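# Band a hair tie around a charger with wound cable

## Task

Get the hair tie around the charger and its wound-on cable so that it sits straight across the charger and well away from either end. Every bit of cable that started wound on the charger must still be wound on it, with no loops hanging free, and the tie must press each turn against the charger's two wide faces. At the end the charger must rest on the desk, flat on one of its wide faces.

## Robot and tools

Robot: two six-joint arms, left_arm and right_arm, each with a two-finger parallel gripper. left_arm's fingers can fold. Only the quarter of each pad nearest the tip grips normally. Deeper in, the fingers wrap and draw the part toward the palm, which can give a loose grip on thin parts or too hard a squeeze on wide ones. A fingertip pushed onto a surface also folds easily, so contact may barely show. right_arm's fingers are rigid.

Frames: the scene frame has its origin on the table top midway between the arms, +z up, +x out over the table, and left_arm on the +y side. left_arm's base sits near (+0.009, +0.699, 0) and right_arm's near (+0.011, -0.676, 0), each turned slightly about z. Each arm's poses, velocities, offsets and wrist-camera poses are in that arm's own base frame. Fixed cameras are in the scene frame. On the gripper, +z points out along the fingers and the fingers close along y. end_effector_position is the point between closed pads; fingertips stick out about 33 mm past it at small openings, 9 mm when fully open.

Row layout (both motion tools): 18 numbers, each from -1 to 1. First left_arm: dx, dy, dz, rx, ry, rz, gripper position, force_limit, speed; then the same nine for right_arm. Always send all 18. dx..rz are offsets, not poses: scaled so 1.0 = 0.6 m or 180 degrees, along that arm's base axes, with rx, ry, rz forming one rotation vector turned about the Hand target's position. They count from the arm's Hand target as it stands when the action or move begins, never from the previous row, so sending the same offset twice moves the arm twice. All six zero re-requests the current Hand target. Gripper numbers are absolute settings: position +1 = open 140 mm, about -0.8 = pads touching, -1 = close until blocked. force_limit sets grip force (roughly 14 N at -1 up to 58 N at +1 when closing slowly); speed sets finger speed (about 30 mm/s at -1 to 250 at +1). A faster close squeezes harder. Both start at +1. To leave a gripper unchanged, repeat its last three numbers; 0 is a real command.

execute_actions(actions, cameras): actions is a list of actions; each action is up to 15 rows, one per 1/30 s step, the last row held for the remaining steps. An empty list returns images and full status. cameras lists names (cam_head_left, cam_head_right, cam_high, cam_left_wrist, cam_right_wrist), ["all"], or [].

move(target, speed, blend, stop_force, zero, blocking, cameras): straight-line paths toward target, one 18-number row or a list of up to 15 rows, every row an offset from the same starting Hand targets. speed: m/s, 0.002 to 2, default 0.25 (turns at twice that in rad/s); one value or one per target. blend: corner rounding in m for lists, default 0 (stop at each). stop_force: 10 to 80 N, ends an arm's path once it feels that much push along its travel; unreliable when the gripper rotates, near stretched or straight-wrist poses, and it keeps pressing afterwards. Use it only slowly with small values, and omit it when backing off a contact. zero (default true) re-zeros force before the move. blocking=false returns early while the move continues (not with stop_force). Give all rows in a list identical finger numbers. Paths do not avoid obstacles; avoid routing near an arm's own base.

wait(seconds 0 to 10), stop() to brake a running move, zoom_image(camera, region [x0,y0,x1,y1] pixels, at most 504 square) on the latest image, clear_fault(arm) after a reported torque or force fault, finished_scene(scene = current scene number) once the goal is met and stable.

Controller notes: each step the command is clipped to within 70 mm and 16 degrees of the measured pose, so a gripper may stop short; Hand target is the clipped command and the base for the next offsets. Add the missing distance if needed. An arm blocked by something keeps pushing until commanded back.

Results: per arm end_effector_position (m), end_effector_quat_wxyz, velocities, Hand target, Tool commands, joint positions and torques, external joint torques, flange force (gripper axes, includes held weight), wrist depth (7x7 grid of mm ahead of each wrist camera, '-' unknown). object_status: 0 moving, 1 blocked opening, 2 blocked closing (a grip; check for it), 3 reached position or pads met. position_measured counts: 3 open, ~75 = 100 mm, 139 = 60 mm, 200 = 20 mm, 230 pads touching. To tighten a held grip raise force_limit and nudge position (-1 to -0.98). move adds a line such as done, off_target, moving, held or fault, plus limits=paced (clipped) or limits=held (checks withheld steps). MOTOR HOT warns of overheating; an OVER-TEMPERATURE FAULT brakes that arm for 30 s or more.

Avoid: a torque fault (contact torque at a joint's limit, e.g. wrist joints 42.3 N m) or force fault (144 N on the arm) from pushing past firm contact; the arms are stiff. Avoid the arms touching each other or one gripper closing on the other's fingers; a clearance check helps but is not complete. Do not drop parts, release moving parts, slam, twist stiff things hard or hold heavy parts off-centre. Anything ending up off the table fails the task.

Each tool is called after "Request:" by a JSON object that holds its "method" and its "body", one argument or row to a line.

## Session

Request:
{"method": "execute_actions", "body": {
  "actions": []
}}

Request:
{"method": "zoom_image", "body": {
  "camera": "cam_head_left",
  "region": [180, 240, 500, 440]
}}

Scene clock: 0.00 s.
left_arm: end_effector_position=(+0.9689, -0.5096, +0.3238) position_measured=3 object_status=3 end_effector_quat_wxyz=(-0.057, +0.976, -0.077, +0.195) | right_arm: end_effector_position=(+0.6381, +0.6021, +0.3492) position_measured=3 object_status=3 end_effector_quat_wxyz=(+0.250, +0.911, -0.159, +0.287)
Joint positions: left_arm=[-0.603 0.784 0.72 0.299 1.356 1.103] | right_arm=[0.974 0.637 1.051 -0.747 1.69 2.89]
Joint velocities: within noise
Joint torques (N m): no reading
External joint torques (N m): no reading
Flange force (N): no reading
Wrist depth (mm): cam_left_wrist=[1509 1442 1333 1267 1213 1240 1152 / 1489 1390 1333 1296 1207 1201 1113 / 1381 1349 1318 1253 1194 1130 1108 / 1373 1288 1260 1220 454 434 419 / 1365 127 481 459 442 427 122 / - 127 470 448 436 417 116 / - 483 460 439 422 405 396] | cam_right_wrist=[1356 1605 1760 2069 2247 2592 4139 / 1333 1552 1583 692 763 874 2457 / 482 516 564 616 688 761 2226 / 448 480 520 559 614 690 761 / 424 143 479 518 564 593 122 / - 411 448 484 517 563 112 / - 393 418 451 481 520 554]
Hand target: left_arm +0.9689, -0.5096, +0.3238; -0.057, +0.976, -0.077, +0.195 | right_arm +0.6381, +0.6021, +0.3492; +0.250, +0.911, -0.159, +0.287
Tool commands: left_gripper/position=+1.0 left_gripper/force_limit=+1.0 left_gripper/speed=+1.0 right_gripper/position=+1.0 right_gripper/force_limit=+1.0 right_gripper/speed=+1.0

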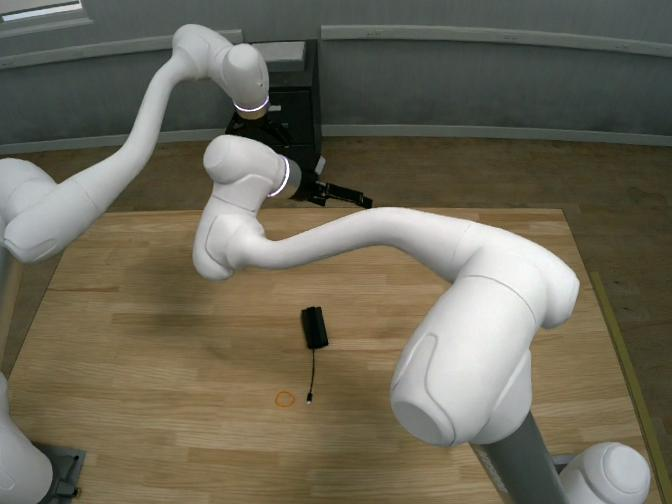

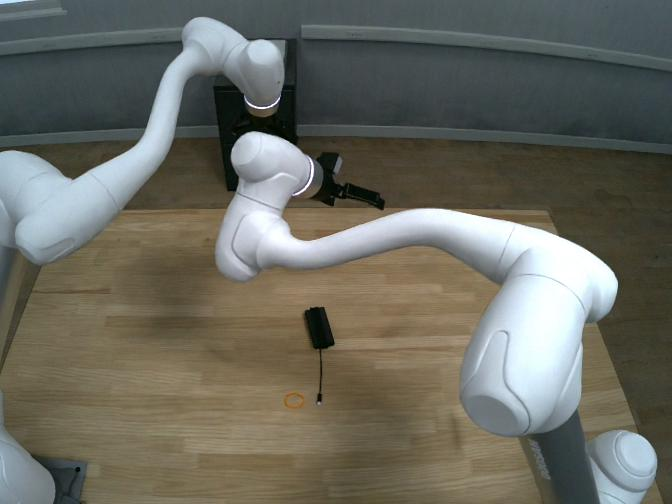

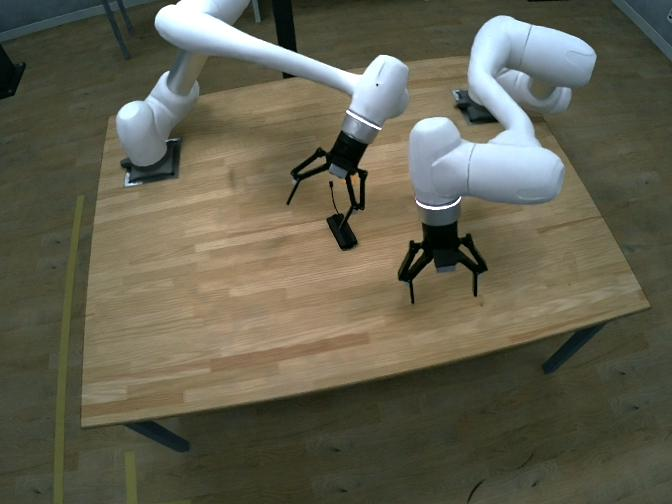

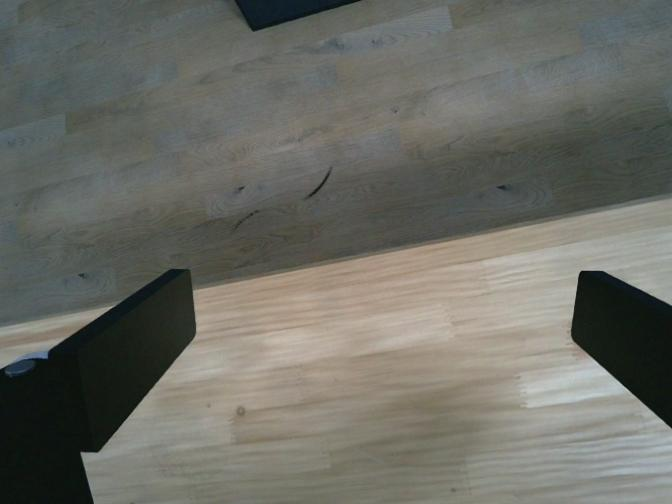

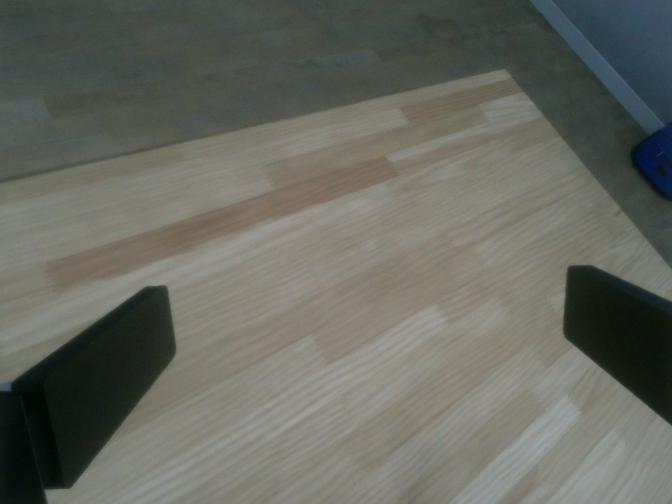

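Scaled by 1.575 from the camera's 672x504 image, which has a finer 960x720 frame.

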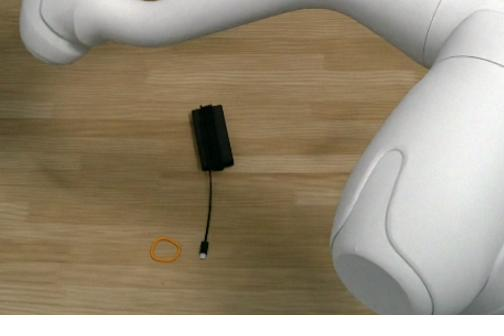

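Request:
{"method": "move", "body": {
  "target": [0,0,0,0,0,0,1,1,1,-0.313,-0.253,0.085,0.289,-0.215,0.649,-1,-1,0],
  "speed": 0.35
}}

Request:
{"method": "move", "body": {
  "target": [-0.898,-0.25,0.01,-0.1295,0.071,0.5416,-0.5,-1,0,0,0,0,0,0,0,-1,-1,0],
  "speed": 0.35,
  "cameras": ["all"]
}}

Scene clock: 7.73 s.
left_arm: end_effector_position=(+0.9689, -0.5096, +0.3238) position_measured=3 object_status=3 end_effector_quat_wxyz=(-0.057, +0.976, -0.077, +0.195) | right_arm: end_effector_position=(+0.4503, +0.4503, +0.4002) position_measured=233 object_status=3 end_effector_quat_wxyz=(+0.501, -0.499, -0.500, -0.500)
Joint positions: left_arm=[-0.603 0.784 0.72 0.299 1.356 1.103] | right_arm=[0.181 0.075 2.221 -1.45 -1.437 2.408]
Joint torques (N m): left_arm=[1.54 -110.91 -46.14 4.6 -0.78 -0.1] | right_arm=[-1.59 -41.21 -29.1 1.96 -1.8 0.19]
External joint torques (N m): left_arm=[-1.17 -5.96 3.13 0.36 0 0.1] | right_arm=[1.74 3.85 -0.53 0.53 -0.1 -0.19]
Flange force (N): left_arm=[-27.5 -9.7 -1.5] | right_arm=[-5.3 5.7 6.0]
Wrist depth (mm): cam_left_wrist=[1539 1407 1373 1303 1260 1176 1135 / 1479 1381 1303 1326 1226 1188 1124 / 1407 1373 1349 1246 1213 1141 1092 / 1416 1296 1303 1182 461 434 422 / 1349 127 481 465 441 430 123 / - 127 463 445 432 418 116 / - 483 457 439 425 410 395] | cam_right_wrist=[2313 3145 805 670 629 616 460 / - - 897 904 3024 - 515 / - - 1053 2743 2681 - 2808 / 2949 1067 1108 - 3323 3574 - / 1222 1044 1262 110 1180 1174 2537 / 871 - - - - - 1999 / - - - - - - -]
Hand target: left_arm +0.9689, -0.5096, +0.3238; -0.057, +0.976, -0.077, +0.195 | right_arm +0.4503, +0.4503, +0.4002; +0.501, -0.499, -0.500, -0.500
Off the commanded pose: left_arm 0.000 m, 0 deg | right_arm 0.000 m, 0 deg.
move: done

Scene clock: 10.70 s.
left_arm: end_effector_position=(+0.4301, -0.6596, +0.3298) position_measured=192 object_status=3 end_effector_quat_wxyz=(+0.000, +0.707, +0.707, +0.000) | right_arm: end_effector_position=(+0.4503, +0.4503, +0.4002) position_measured=233 object_status=3 end_effector_quat_wxyz=(+0.501, -0.499, -0.500, -0.500)
Joint positions: left_arm=[-1.037 0.383 1.305 0.001 1.454 -1.037] | right_arm=[0.181 0.075 2.221 -1.45 -1.437 2.408]
Joint torques (N m): left_arm=[1.99 -75.71 -45.68 4.06 -0.02 -0.23] | right_arm=[-1.67 -40.67 -29.11 1.96 -1.84 0.2]
External joint torques (N m): left_arm=[-1.97 -5.41 3.66 0.29 0.06 0.23] | right_arm=[1.68 3.4 -0.58 0.53 -0.05 -0.2]
Flange force (N): left_arm=[13.6 -11.5 4.4] | right_arm=[-4.7 5.1 5.8]
Wrist depth (mm): cam_left_wrist=[428 428 418 418 415 411 408 / 445 444 435 431 429 425 422 / 461 464 457 450 445 443 441 / 486 483 478 469 443 458 463 / 508 494 484 476 120 474 474 / 522 72 96 86 - 92 81 / - 64 - 536 - - 71] | cam_right_wrist=[2537 711 337 - 3232 - 3629 / - - 361 2775 3370 - 2313 / - - 380 3145 3276 - 3232 / - 1026 403 - - - 2912 / 1275 1035 1156 110 1174 1087 2651 / 871 - - - - - 874 / - - - - - - -]
Hand target: left_arm +0.4301, -0.6596, +0.3298; +0.000, +0.707, +0.707, +0.000 | right_arm +0.4503, +0.4503, +0.4002; +0.501, -0.499, -0.500, -0.500
Off the commanded pose: left_arm 0.000 m, 0 deg | right_arm 0.000 m, 0 deg.
move: done

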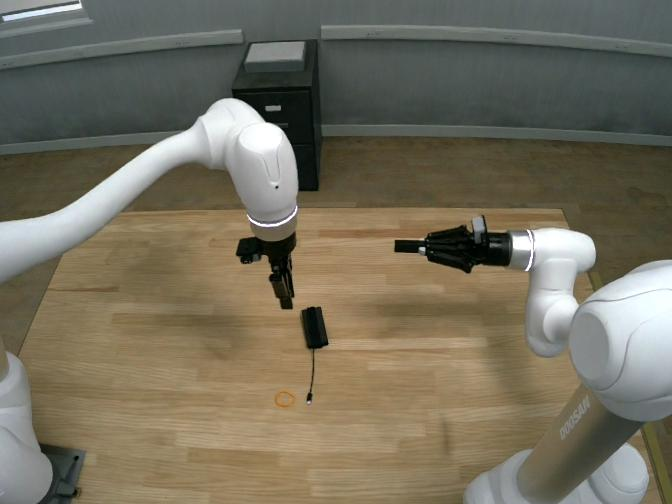

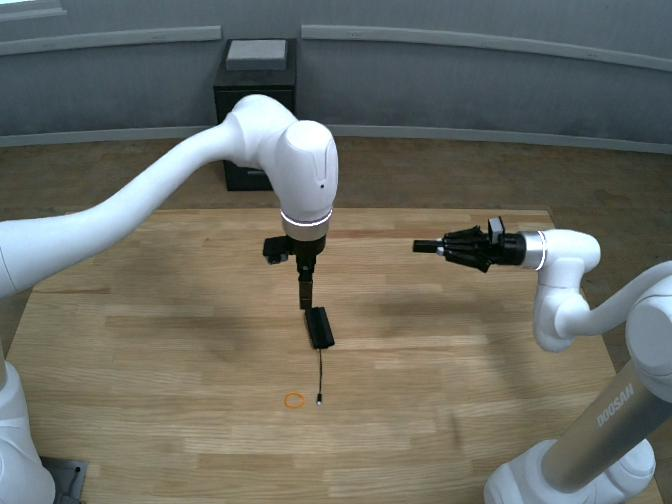

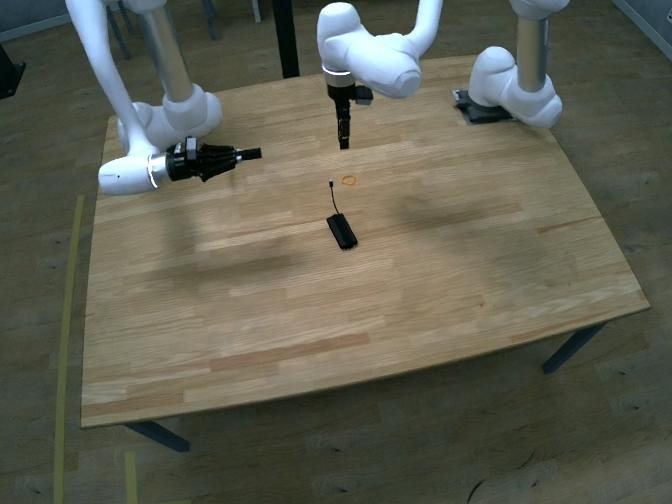

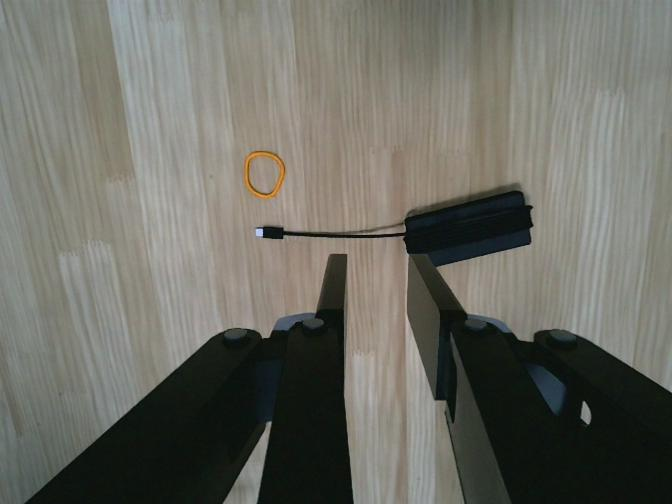

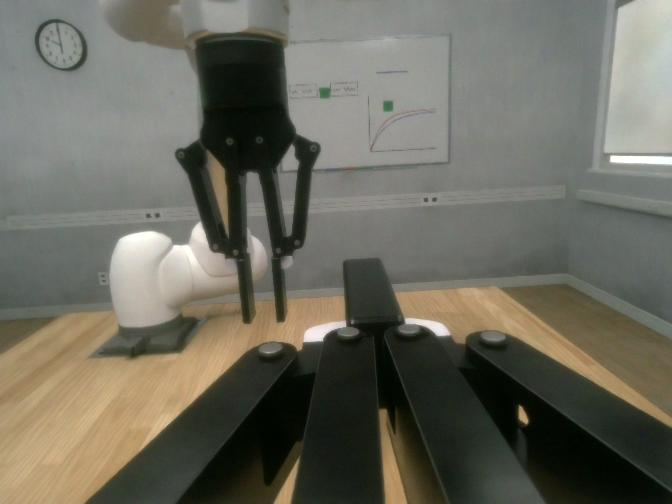

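Request:
{"method": "move", "body": {
  "target": [-0.2127,0.0683,-0.37,0,0,0,-0.5,-1,0,0,0,0,0,0,0,-1,-1,0],
  "cameras": ["cam_left_wrist"]
}}

Scene clock: 13.27 s.
left_arm: end_effector_position=(+0.3024, -0.6186, +0.1079) position_measured=192 object_status=3 end_effector_quat_wxyz=(+0.000, +0.707, +0.707, +0.000) | right_arm: end_effector_position=(+0.4503, +0.4503, +0.4002) position_measured=233 object_status=3 end_effector_quat_wxyz=(+0.501, -0.499, -0.500, -0.500)
Joint positions: left_arm=[-1.166 0.35 1.776 0 1.016 -1.167] | right_arm=[0.181 0.075 2.221 -1.45 -1.437 2.408]
Joint torques (N m): left_arm=[1.57 -66.66 -38.79 3.29 -0.14 -0.2] | right_arm=[-1.46 -40.44 -29.02 1.97 -1.82 0.18]
External joint torques (N m): left_arm=[-1.65 -5.17 2.84 0.42 0.17 0.2] | right_arm=[1.56 2.64 -0.7 0.52 -0.09 -0.18]
Flange force (N): left_arm=[10.8 -7.6 -2.4] | right_arm=[-3.5 4.3 5.2]
Wrist depth (mm): cam_left_wrist=[225 224 222 220 218 215 213 / 235 232 229 228 226 225 223 / 245 241 241 238 236 233 231 / 256 253 250 246 245 241 242 / 266 263 257 250 145 249 250 / 275 72 96 86 - 92 81 / - 64 - 279 - - 71] | cam_right_wrist=[2877 657 828 3469 3188 - 2621 / 380 388 550 3145 3104 - 2808 / - 393 428 485 3998 4139 2359 / - 418 1053 - - - - / 1229 439 1180 110 1180 1077 - / 871 - - - - - - / - - - - - - -]
Hand target: left_arm +0.3025, -0.6186, +0.1078; +0.000, +0.707, +0.707, +0.000 | right_arm +0.4503, +0.4503, +0.4002; +0.501, -0.499, -0.500, -0.500
Off the commanded pose: left_arm 0.000 m, 0 deg | right_arm 0.000 m, 0 deg.
move: done
Images, in order (width x height): cam_left_wrist 672x504.

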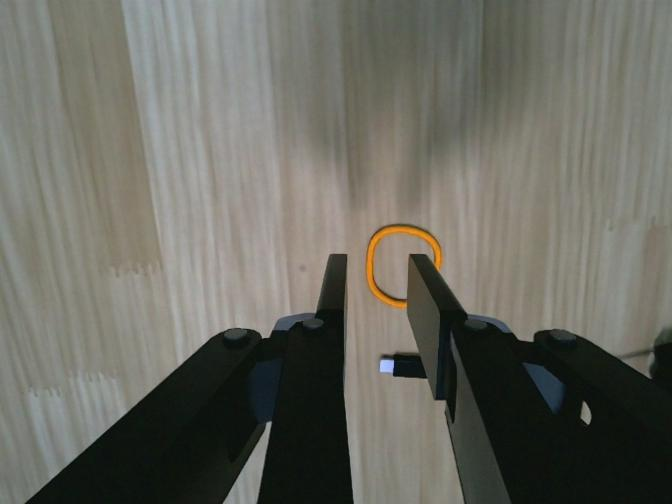

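Request:
{"method": "move", "body": {
  "target": [
    [0,-0.009,-0.105,0,0,0,-0.5,-1,0,0,0,0,0,0,0,-1,-1,0],
    [0,-0.009,-0.119,0,0,0,-0.5,-1,0,0,0,0,0,0,0,-1,-1,0],
    [0,-0.009,-0.119,0,0,0,-1,-0.5,-1,0,0,0,0,0,0,-1,-1,0]
  ],
  "speed": [0.12,0.02,0.02]
}}

Request:
{"method": "wait", "body": {
  "seconds": 1
}}

Request:
{"method": "move", "body": {
  "target": [0,0,0.25,0,0,0,-1,-0.5,-1,0,0,0,0,0,0,-1,-1,0],
  "speed": 0.15,
  "cameras": ["cam_left_wrist"]
}}

Scene clock: 16.90 s.
left_arm: end_effector_position=(+0.3025, -0.6240, +0.0364) position_measured=226 object_status=0 end_effector_quat_wxyz=(+0.000, +0.707, +0.707, +0.000) | right_arm: end_effector_position=(+0.4503, +0.4503, +0.4002) position_measured=233 object_status=3 end_effector_quat_wxyz=(+0.501, -0.499, -0.500, -0.500)
Joint positions: left_arm=[-1.17 0.425 1.819 0.001 0.898 -1.17] | right_arm=[0.181 0.075 2.221 -1.45 -1.437 2.408]
Joint torques (N m): left_arm=[1.74 -70.67 -35.42 3.11 -0.02 -0.13] | right_arm=[-1.31 -40.73 -29.14 1.95 -1.83 0.2]
External joint torques (N m): left_arm=[-1.78 -5.52 2.37 0.3 0.06 0.13] | right_arm=[1.4 2.98 -0.58 0.54 -0.08 -0.2]
Flange force (N): left_arm=[9.9 -7.4 -4.3] | right_arm=[-4.1 4.6 5.0]
Wrist depth (mm): cam_left_wrist=[159 158 157 155 154 153 151 / 166 165 163 161 160 158 157 / 172 171 169 168 166 165 164 / 180 179 177 174 172 172 170 / 189 188 182 102 111 178 177 / 197 193 - 80 - - 183 / - - 70 - - - -] | cam_right_wrist=[2510 674 784 - 3323 - 2651 / - 588 840 3024 2457 - 2651 / - 391 470 3145 6208 - 2743 / - 402 438 463 - - - / 1229 426 1248 110 1180 1156 2483 / 887 - - - - - 1966 / - - - - - - -]
Hand target: left_arm +0.3025, -0.6240, +0.0364; +0.000, +0.707, +0.707, +0.000 | right_arm +0.4503, +0.4503, +0.4002; +0.501, -0.499, -0.500, -0.500
Off the commanded pose: left_arm 0.000 m, 0 deg | right_arm 0.000 m, 0 deg.
move: done

Scene clock: 17.90 s.
left_arm: end_effector_position=(+0.3025, -0.6240, +0.0364) position_measured=226 object_status=2 end_effector_quat_wxyz=(+0.000, +0.707, +0.707, +0.000) | right_arm: end_effector_position=(+0.4503, +0.4503, +0.4002) position_measured=233 object_status=3 end_effector_quat_wxyz=(+0.501, -0.499, -0.500, -0.500)
Joint positions: left_arm=[-1.17 0.425 1.819 0.001 0.898 -1.17] | right_arm=[0.181 0.075 2.221 -1.45 -1.437 2.408]
Joint torques (N m): left_arm=[2.09 -70.65 -35.58 3.08 -0.06 -0.17] | right_arm=[-1.63 -40.39 -29.07 1.95 -1.82 0.17]
External joint torques (N m): left_arm=[-1.99 -5.25 2.59 0.33 0.1 0.17] | right_arm=[1.73 2.48 -0.67 0.54 -0.09 -0.18]
Flange force (N): left_arm=[9.9 -7.7 -3.9] | right_arm=[-3.3 3.9 5.6]
Wrist depth (mm): cam_left_wrist=[159 158 157 155 154 153 151 / 166 165 163 162 160 159 157 / 174 171 169 168 167 165 164 / 180 179 177 174 171 172 169 / 190 187 183 102 111 178 178 / 198 194 - 80 - - 184 / - - 70 - - - -] | cam_right_wrist=[2949 678 794 2407 4537 - 2681 / - 596 849 3104 3276 - 2743 / - 392 472 3232 3188 - 2986 / 3370 401 436 469 - 2877 - / 1229 426 1262 110 1168 1082 2457 / 861 - - - - - 2016 / - - - - - - -]
Hand target: left_arm +0.3025, -0.6240, +0.0364; +0.000, +0.707, +0.707, +0.000 | right_arm +0.4503, +0.4503, +0.4002; +0.501, -0.499, -0.500, -0.500
Tool commands: left_gripper/position=-1.0 left_gripper/force_limit=-0.5 left_gripper/speed=-1.0 right_gripper/position=-1.0 right_gripper/force_limit=-1.0 right_gripper/speed=+0.0
Off the commanded pose: left_arm 0.000 m, 0 deg | right_arm 0.000 m, 0 deg.
wait: 1.00 s; at rest by 0.17 s

Scene clock: 19.23 s.
left_arm: end_effector_position=(+0.3025, -0.6240, +0.1864) position_measured=226 object_status=2 end_effector_quat_wxyz=(+0.000, +0.707, +0.707, +0.000) | right_arm: end_effector_position=(+0.4503, +0.4503, +0.4002) position_measured=233 object_status=3 end_effector_quat_wxyz=(+0.501, -0.499, -0.500, -0.500)
Joint positions: left_arm=[-1.17 0.297 1.691 0.001 1.154 -1.17] | right_arm=[0.181 0.075 2.221 -1.45 -1.437 2.408]
Joint torques (N m): left_arm=[1.49 -64.68 -41.57 3.64 -0.05 -0.21] | right_arm=[-1.39 -40.29 -29 1.97 -1.84 0.18]
External joint torques (N m): left_arm=[-1.51 -4.25 3.01 0.35 0.09 0.21] | right_arm=[1.44 2.66 -0.72 0.52 -0.06 -0.18]
Flange force (N): left_arm=[10.4 -7.1 0.3] | right_arm=[-3.5 4.4 5.0]
Wrist depth (mm): cam_left_wrist=[297 296 294 290 288 285 282 / 309 306 303 298 299 297 295 / 322 320 317 313 310 308 303 / 337 334 330 327 320 321 318 / 352 349 342 99 111 331 309 / 368 362 - 80 - - 342 / - - 70 - - - -] | cam_right_wrist=[354 380 443 2808 3024 - 2651 / - 377 412 456 2457 - 2743 / - 395 2564 3276 3805 - 2681 / - 418 1067 - - - 3064 / 1162 455 1174 110 1180 1151 2564 / 874 - - - - - 2051 / - - - - - - -]
Hand target: left_arm +0.3025, -0.6240, +0.1864; +0.000, +0.707, +0.707, +0.000 | right_arm +0.4503, +0.4503, +0.4002; +0.501, -0.499, -0.500, -0.500
Off the commanded pose: left_arm 0.000 m, 0 deg | right_arm 0.000 m, 0 deg.
move: done
Images, in order (width x height): cam_left_wrist 672x504.

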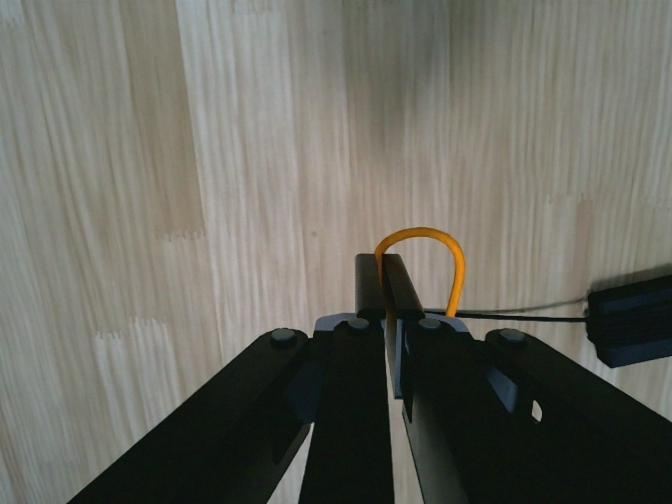

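Request:
{"method": "move", "body": {
  "target": [
    [0.1,0.04,0.1977,0,0,0,-1,-0.5,-1,-0.04,0,-0.158,0,0,0,-1,-1,0],
    [0.2458,0.04,0.1977,-0.5,0,0,-1,-0.5,-1,-0.0788,0.335,-0.158,0,0,0,-1,-1,0]
  ],
  "blend": [0.03,0],
  "cameras": ["all"]
}}

Request:
{"method": "zoom_image", "body": {
  "camera": "cam_right_wrist",
  "region": [250, 170, 430, 330]
}}

Scene clock: 24.83 s.
left_arm: end_effector_position=(+0.4500, -0.5999, +0.3051) position_measured=226 object_status=2 end_effector_quat_wxyz=(+0.500, +0.500, +0.500, -0.500) | right_arm: end_effector_position=(+0.4031, +0.6513, +0.3054) position_measured=233 object_status=3 end_effector_quat_wxyz=(+0.501, -0.499, -0.500, -0.500)
Joint positions: left_arm=[-0.602 0.292 2.188 -2.068 1.214 1.001] | right_arm=[0.602 0.282 2.204 -1.073 -1.22 2.136]
Joint torques (N m): left_arm=[1.4 -50.32 -27.26 -2.93 2.19 -0.13] | right_arm=[-1.2 -56.58 -24.22 2.2 -2.32 0.15]
External joint torques (N m): left_arm=[-1.42 -4.51 2.66 0.25 0.17 0.13] | right_arm=[1.23 2.85 -0.41 0.51 -0.06 -0.15]
Flange force (N): left_arm=[-5.3 -10.3 -3.6] | right_arm=[-5.0 1.3 5.2]
Wrist depth (mm): cam_left_wrist=[714 742 788 837 805 822 921 / 635 726 524 536 2226 - 2667 / 672 695 584 522 2698 - 3141 / - 657 659 348 232 - - / 2440 695 665 99 102 96 3423 / - - - 80 - - - / - - 71 - - - -] | cam_right_wrist=[2592 2775 636 2912 3276 - 1950 / - - 638 2842 3998 - - / 3104 - 596 420 3232 2537 - / 700 819 555 235 - 3276 - / 911 834 936 110 932 855 840 / 696 - - - - - 639 / - - - - - - -]
Hand target: left_arm +0.4499, -0.6000, +0.3050; +0.500, +0.500, +0.500, -0.500 | right_arm +0.4030, +0.6513, +0.3054; +0.501, -0.499, -0.500, -0.500
Off the commanded pose: left_arm 0.000 m, 0 deg | right_arm 0.000 m, 0 deg.
move: done

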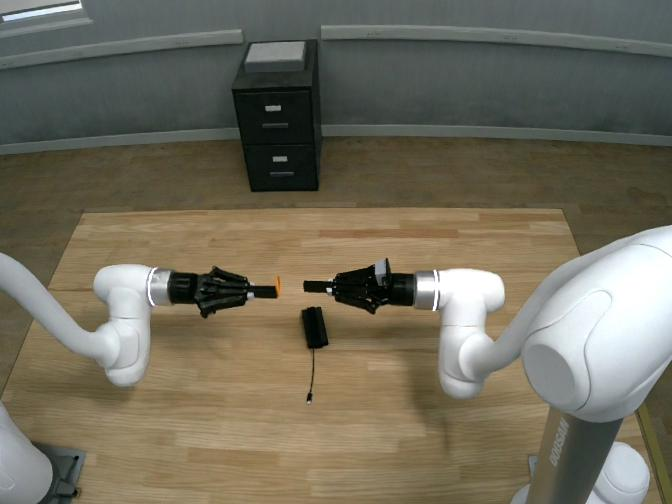

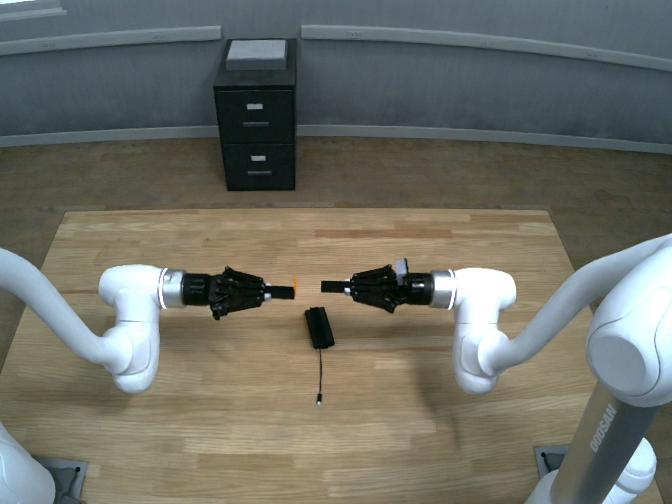

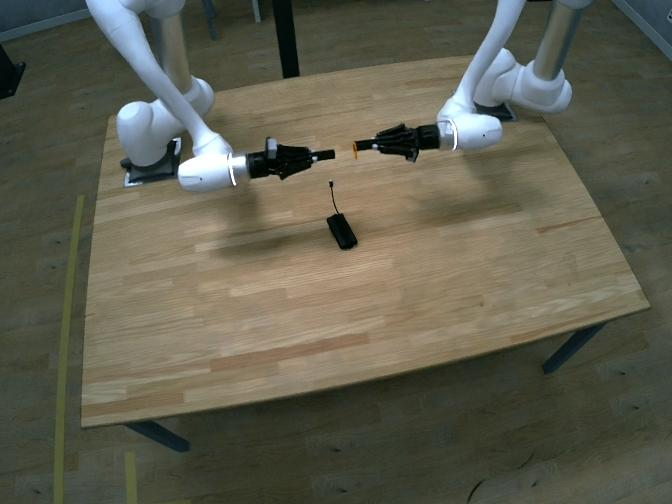

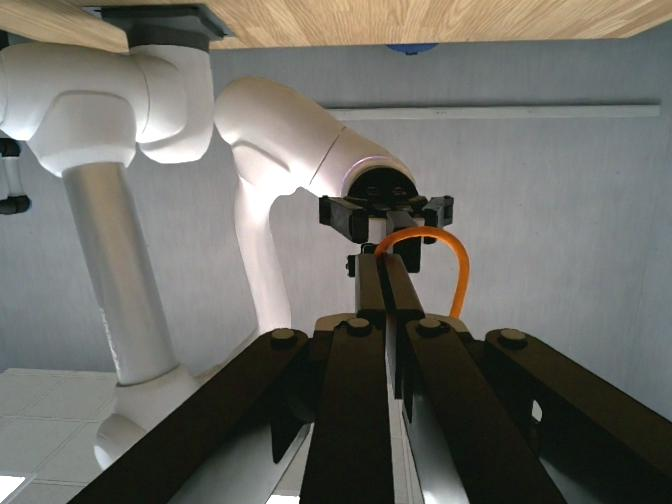

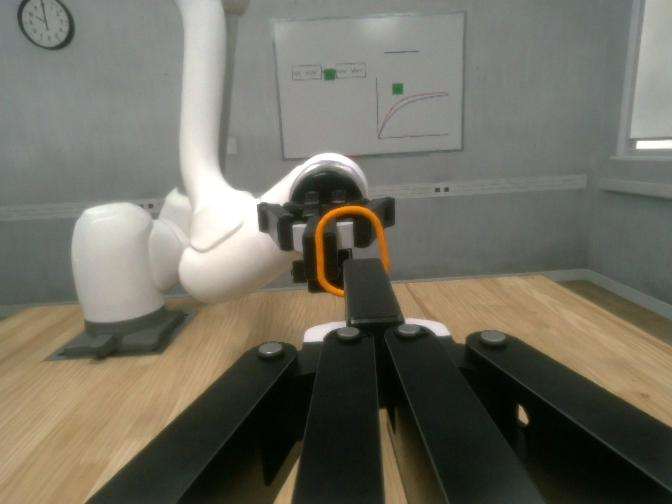

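Scaled by 2.800 from the camera's 672x504 image, which has a finer 960x720 frame.

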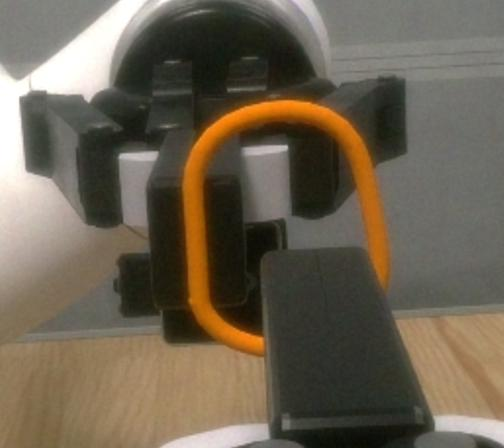

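Request:
{"method": "move", "body": {
  "target": [
    [0,0,0,0,0,0,-1,-0.5,-1,0.0025,0.06,0,0,0,0,-1,-1,0],
    [0,0,0,0,0,0,-1,-0.5,-1,0.0025,0.147,0,0,0,0,-1,-1,0]
  ],
  "speed": 0.04,
  "stop_force": 12,
  "cameras": ["cam_left_wrist","cam_right_wrist","cam_head_left"]
}}

Request:
{"method": "zoom_image", "body": {
  "camera": "cam_right_wrist",
  "region": [250, 170, 430, 330]
}}

Request:
{"method": "zoom_image", "body": {
  "camera": "cam_head_left",
  "region": [230, 250, 330, 320]
}}

Scene clock: 29.37 s.
left_arm: end_effector_position=(+0.4499, -0.6000, +0.3050) position_measured=226 object_status=2 end_effector_quat_wxyz=(+0.500, +0.500, +0.500, -0.500) | right_arm: end_effector_position=(+0.4045, +0.7395, +0.3054) position_measured=233 object_status=3 end_effector_quat_wxyz=(+0.501, -0.499, -0.500, -0.500)
Joint positions: left_arm=[-0.602 0.292 2.188 -2.068 1.214 1.001] | right_arm=[0.728 0.354 2.092 -0.972 -1.132 2.128]
Joint torques (N m): left_arm=[1.28 -50.4 -27.08 -2.91 2.28 -0.13] | right_arm=[-1.15 -65.43 -26.18 2.4 -2.3 0.19]
External joint torques (N m): left_arm=[-1.38 -4.19 2.51 0.22 0.08 0.13] | right_arm=[1.35 1.94 -0.43 0.55 -0.12 -0.19]
Flange force (N): left_arm=[-5.0 -9.7 -3.1] | right_arm=[-3.4 -0.2 4.4]
Wrist depth (mm): cam_left_wrist=[708 767 807 849 807 807 840 / 642 737 433 430 2978 2577 3017 / 667 721 460 440 327 - - / 3017 674 563 230 174 3141 - / 3372 678 621 98 104 3099 - / - - - 80 - - - / - - 70 - - - -] | cam_right_wrist=[2808 552 805 2592 3276 - - / - 512 784 2592 2949 - 2808 / 2743 508 520 337 4067 - - / 717 749 312 219 292 3370 - / 756 766 485 111 871 861 837 / 690 - - - - - 636 / - - - - - - -]
Hand target: left_arm +0.4499, -0.6000, +0.3050; +0.500, +0.500, +0.500, -0.500 | right_arm +0.4045, +0.7395, +0.3054; +0.501, -0.499, -0.500, -0.500
Off the commanded pose: left_arm 0.000 m, 0 deg | right_arm 0.000 m, 0 deg.
move: done
Images, in order (width x height): cam_head_left 672x504, cam_left_wrist 672x504, cam_right_wrist 672x504.

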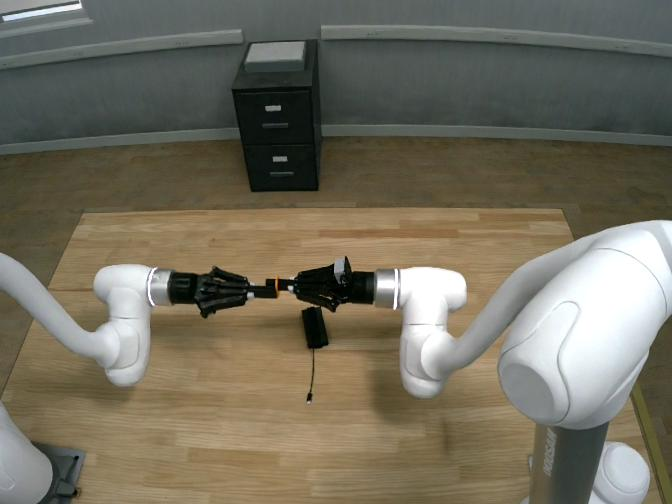

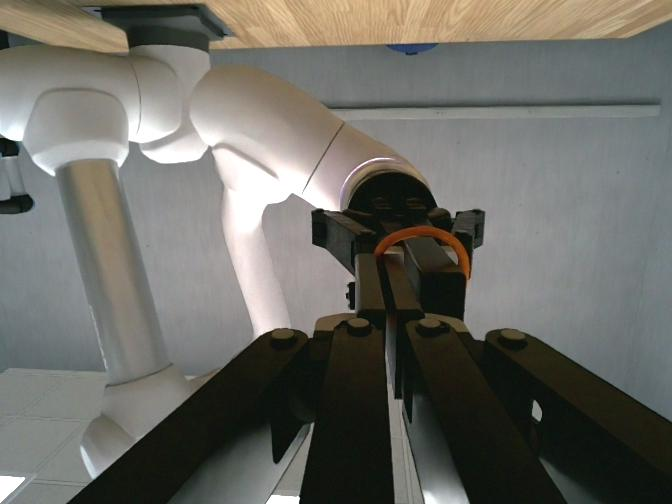

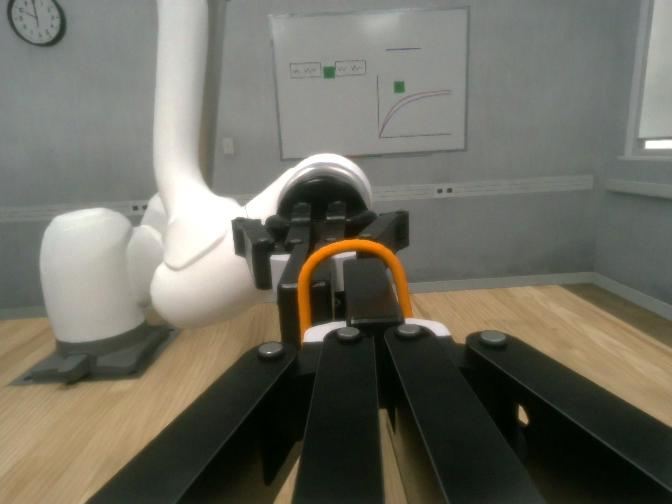

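Scaled by 2.800 from the camera's 672x504 image, which has a finer 960x720 frame.

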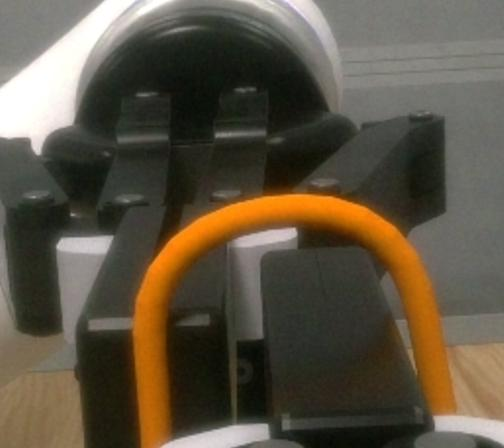

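Scaled by 5.040 from the camera's 672x504 image, which has a finer 960x720 frame.

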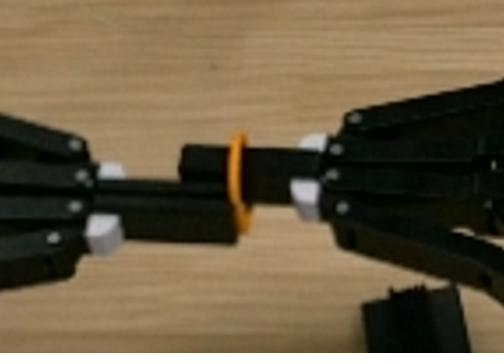

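Request:
{"method": "move", "body": {
  "target": [
    [0,0,0,0,0,0,-0.7,-1,-1,0,0,0,0,0,0,-1,-1,0],
    [0,0.25,0,0,0,0,-0.7,-1,-1,0,0,0,0,0,0,-1,-1,0]
  ],
  "speed": 0.1,
  "cameras": ["cam_right_wrist"]
}}

Request:
{"method": "move", "body": {
  "target": [0,0,0,0,0,0,0.15,-1,-1,0.075,-0.65,0.05,0,0,0,0.12,-0.5,-1],
  "cameras": ["cam_right_wrist"]
}}

Request:
{"method": "move", "body": {
  "target": [0.083,-0.392,-0.09,0.353,0.431,0.431,0.15,-1,-1,0,0,0,0,0,0,0.12,-0.5,-1],
  "cameras": ["cam_left_wrist","cam_right_wrist","cam_head_left"]
}}

Request:
{"method": "zoom_image", "body": {
  "camera": "cam_left_wrist",
  "region": [180, 80, 520, 420]
}}

Scene clock: 35.03 s.
left_arm: end_effector_position=(+0.4499, -0.4500, +0.3050) position_measured=217 object_status=3 end_effector_quat_wxyz=(+0.500, +0.500, +0.500, -0.500) | right_arm: end_effector_position=(+0.4045, +0.7395, +0.3054) position_measured=233 object_status=3 end_effector_quat_wxyz=(+0.501, -0.499, -0.500, -0.500)
Joint positions: left_arm=[-0.33 0.22 2.294 -1.841 1.379 0.969] | right_arm=[0.728 0.354 2.092 -0.972 -1.132 2.128]
Joint torques (N m): left_arm=[2.01 -41.28 -24.84 -2.48 2.22 -0.17] | right_arm=[-1.25 -65.73 -26.09 2.4 -2.34 0.19]
External joint torques (N m): left_arm=[-1.97 -3.91 2.44 0.24 0.09 0.17] | right_arm=[1.35 2.26 -0.54 0.55 -0.07 -0.19]
Flange force (N): left_arm=[-5.1 -10.3 1.2] | right_arm=[-3.8 0.2 4.9]
Wrist depth (mm): cam_left_wrist=[875 862 872 896 921 932 936 / 791 810 579 2797 - - - / 4023 813 639 570 401 - - / - 810 671 - - - - / - 799 98 98 100 94 - / - - 95 75 - 93 - / - - - - - - -] | cam_right_wrist=[2651 773 627 2712 2986 - - / - 834 621 2712 2986 - 2313 / - 855 638 478 3323 - - / 737 781 614 293 - 2621 - / 763 800 1000 110 867 864 837 / 686 - - - - - 641 / - - - - - - -]
Hand target: left_arm +0.4499, -0.4500, +0.3050; +0.500, +0.500, +0.500, -0.500 | right_arm +0.4045, +0.7395, +0.3054; +0.501, -0.499, -0.500, -0.500
Off the commanded pose: left_arm 0.000 m, 0 deg | right_arm 0.000 m, 0 deg.
move: done
Images, in order (width x height): cam_right_wrist 672x504.

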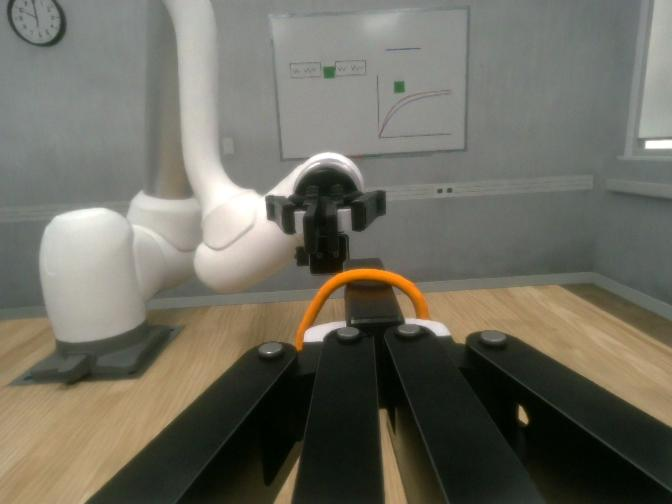

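Scene clock: 37.50 s.
left_arm: end_effector_position=(+0.4499, -0.4500, +0.3050) position_measured=110 object_status=0 end_effector_quat_wxyz=(+0.500, +0.500, +0.500, -0.500) | right_arm: end_effector_position=(+0.4495, +0.3495, +0.3354) position_measured=135 object_status=1 end_effector_quat_wxyz=(+0.501, -0.499, -0.500, -0.500)
Joint positions: left_arm=[-0.33 0.22 2.294 -1.841 1.379 0.969] | right_arm=[-0.039 0.15 2.3 -1.601 -1.597 2.262]
Joint torques (N m): left_arm=[1.48 -41.43 -24.83 -2.5 2.24 -0.2] | right_arm=[-1.45 -42.42 -23.65 1.21 -2.07 0.18]
External joint torques (N m): left_arm=[-1.53 -3.83 2.41 0.26 0.05 0.2] | right_arm=[1.49 2.93 -0.19 0.5 -0.11 -0.18]
Flange force (N): left_arm=[-4.9 -9.9 0.3] | right_arm=[-5.1 4.5 4.2]
Wrist depth (mm): cam_left_wrist=[794 816 917 921 914 928 799 / 2520 706 805 - - 2831 - / 2940 813 805 1010 780 - 3372 / 2978 3185 843 1033 2698 - - / - - 122 - - 127 2978 / - 86 86 - - 109 74 / - - - - - - -] | cam_right_wrist=[3469 2986 967 3024 3064 - 2681 / 2986 - 1174 3064 2877 - 2808 / 3276 - 1035 3629 2808 - 2564 / - 1108 1000 - 3521 - 2592 / 1058 1118 152 967 166 119 2681 / - 93 110 665 645 110 - / - - 545 521 520 - -]
Hand target: left_arm +0.4499, -0.4500, +0.3050; +0.500, +0.500, +0.500, -0.500 | right_arm +0.4495, +0.3495, +0.3354; +0.501, -0.499, -0.500, -0.500
Off the commanded pose: left_arm 0.000 m, 0 deg | right_arm 0.000 m, 0 deg.
move: done
Images, in order (width x height): cam_right_wrist 672x504.

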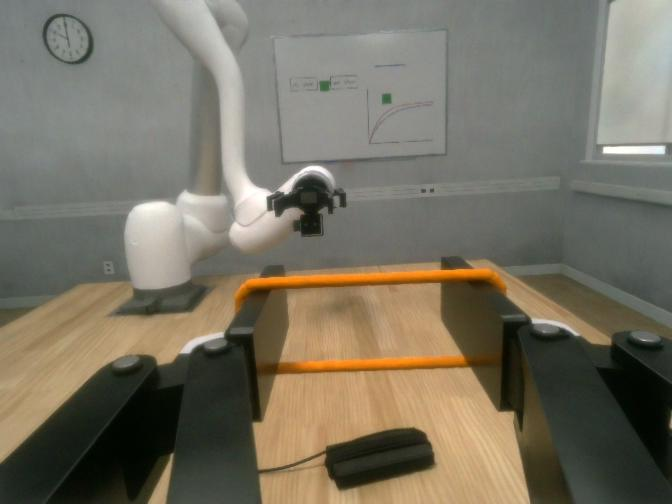

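Scene clock: 42.33 s.
left_arm: end_effector_position=(+0.4997, -0.6852, +0.2511) position_measured=110 object_status=3 end_effector_quat_wxyz=(+0.000, -0.099, +0.995, +0.000) | right_arm: end_effector_position=(+0.4495, +0.3495, +0.3354) position_measured=135 object_status=1 end_effector_quat_wxyz=(+0.501, -0.499, -0.500, -0.500)
Joint positions: left_arm=[-0.981 0.505 1.267 0 1.371 -2.75] | right_arm=[-0.039 0.15 2.3 -1.601 -1.597 2.262]
Joint torques (N m): left_arm=[1.57 -87.1 -44.78 3.94 -0.06 -0.18] | right_arm=[-1.56 -42.44 -23.58 1.21 -2.1 0.17]
External joint torques (N m): left_arm=[-1.47 -4.82 3.35 0.27 0.07 0.18] | right_arm=[1.4 3.38 -0.24 0.49 -0.06 -0.17]
Flange force (N): left_arm=[8.3 14.4 2.6] | right_arm=[-5.8 5.2 4.0]
Wrist depth (mm): cam_left_wrist=[354 351 350 348 342 339 340 / 366 366 363 359 356 358 352 / 382 381 377 370 373 370 367 / 402 400 389 370 385 381 379 / 415 411 122 409 405 127 395 / - 86 421 426 422 118 74 / - - 448 444 444 - -] | cam_right_wrist=[3867 773 874 402 3276 - 2592 / - 3276 991 3104 3276 - 3064 / 3419 3805 1097 438 3419 - 2743 / - 1118 1168 449 150 3629 - / 1067 1108 152 904 166 119 2592 / - 93 110 663 653 110 - / - - 547 518 520 - -]
Hand target: left_arm +0.4997, -0.6852, +0.2510; +0.000, -0.099, +0.995, +0.000 | right_arm +0.4495, +0.3495, +0.3354; +0.501, -0.499, -0.500, -0.500
Off the commanded pose: left_arm 0.000 m, 0 deg | right_arm 0.000 m, 0 deg.
move: done; limits=paced
Images, in order (width x height): cam_head_left 672x504, cam_left_wrist 672x504, cam_right_wrist 672x504.

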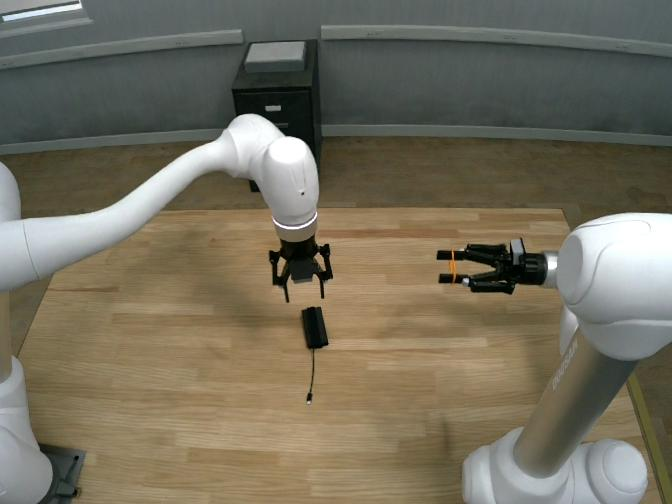

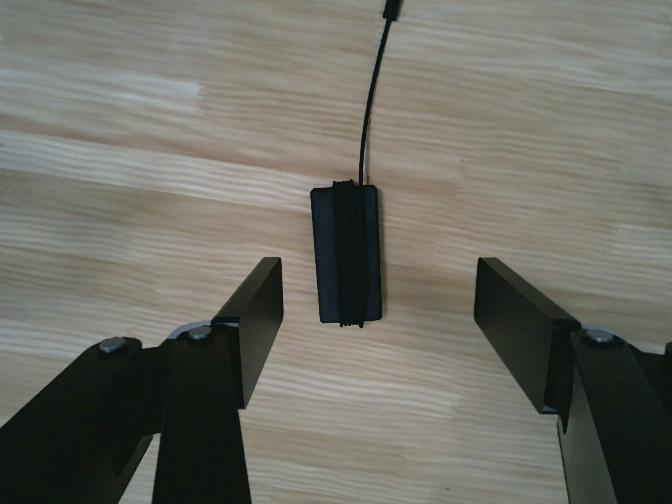

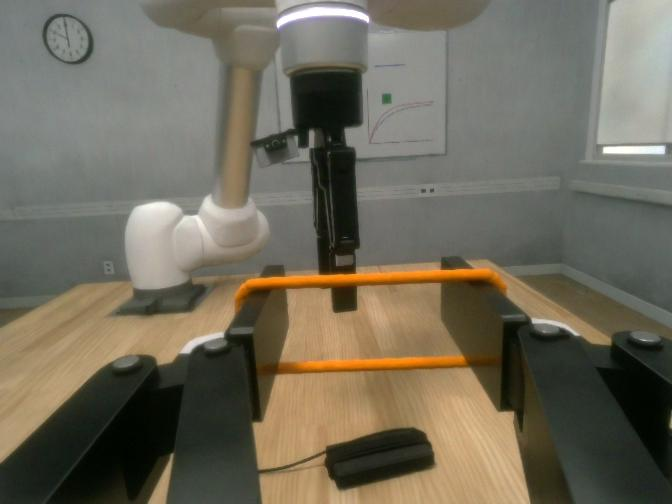

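Scaled by 1.482 from the camera's 672x504 image, which has a finer 960x720 frame.

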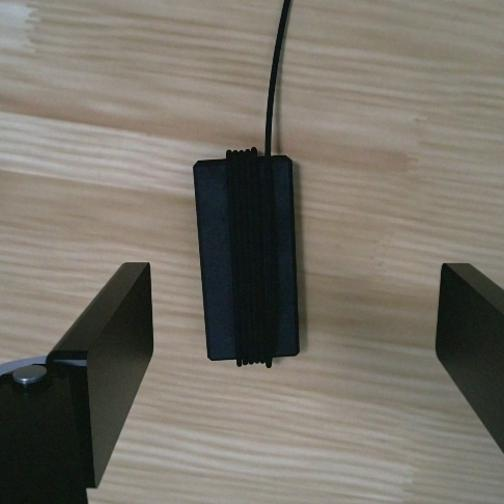

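Request:
{"method": "move", "body": {
  "target": [-0.0068,-0.0328,-0.235,0,0,0.014,0.15,-1,-1,0,0,0,0,0,0,0.1,0.6,-1],
  "cameras": ["cam_left_wrist","cam_right_wrist"]
}}

Scene clock: 45.70 s.
left_arm: end_effector_position=(+0.4956, -0.7049, +0.1101) position_measured=110 object_status=3 end_effector_quat_wxyz=(+0.000, -0.121, +0.993, +0.000) | right_arm: end_effector_position=(+0.4495, +0.3495, +0.3354) position_measured=117 object_status=3 end_effector_quat_wxyz=(+0.501, -0.499, -0.500, -0.500)
Joint positions: left_arm=[-0.998 0.597 1.383 -0.001 1.162 -2.811] | right_arm=[-0.039 0.15 2.3 -1.601 -1.597 2.262]
Joint torques (N m): left_arm=[1.49 -91.2 -42.06 3.6 0.1 -0.16] | right_arm=[-1.53 -42.87 -23.5 1.16 -2.13 0.2]
External joint torques (N m): left_arm=[-1.38 -6.3 3.24 0.35 -0.08 0.16] | right_arm=[1.42 3.31 -0.36 0.55 -0.04 -0.21]
Flange force (N): left_arm=[7.8 16.1 -1.2] | right_arm=[-5.7 5.3 4.2]
Wrist depth (mm): cam_left_wrist=[225 225 224 223 219 217 216 / 236 234 232 230 227 226 224 / 245 245 242 239 236 235 233 / 256 253 250 228 243 243 243 / 264 262 122 237 253 127 251 / - 86 269 248 267 117 74 / - - 287 285 284 279 -] | cam_right_wrist=[2912 711 611 377 476 - 2651 / - - 929 407 451 3232 - / - - - 415 3469 - - / - 1113 1134 433 154 - - / 1072 1129 160 831 887 124 2621 / - 92 629 622 646 110 - / - - 542 514 514 - -]
Hand target: left_arm +0.4957, -0.7049, +0.1100; +0.000, -0.121, +0.993, +0.000 | right_arm +0.4495, +0.3495, +0.3354; +0.501, -0.499, -0.500, -0.500
Off the commanded pose: left_arm 0.000 m, 0 deg | right_arm 0.000 m, 0 deg.
move: done
Images, in order (width x height): cam_left_wrist 672x504, cam_right_wrist 672x504.

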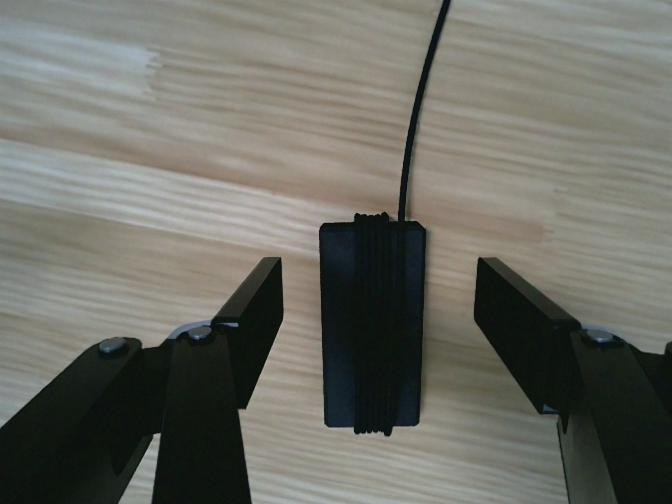

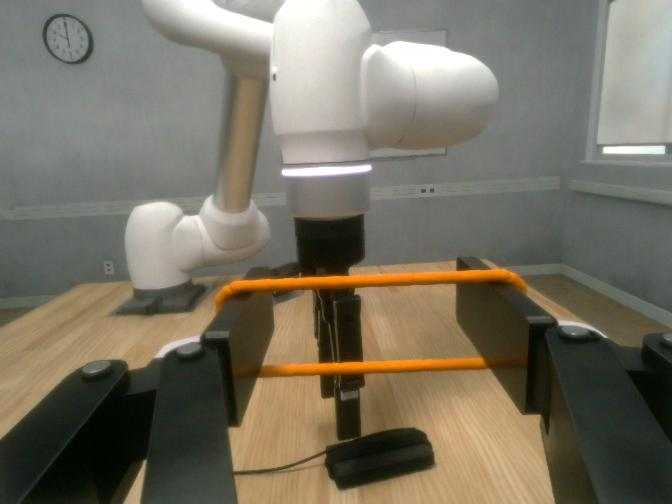

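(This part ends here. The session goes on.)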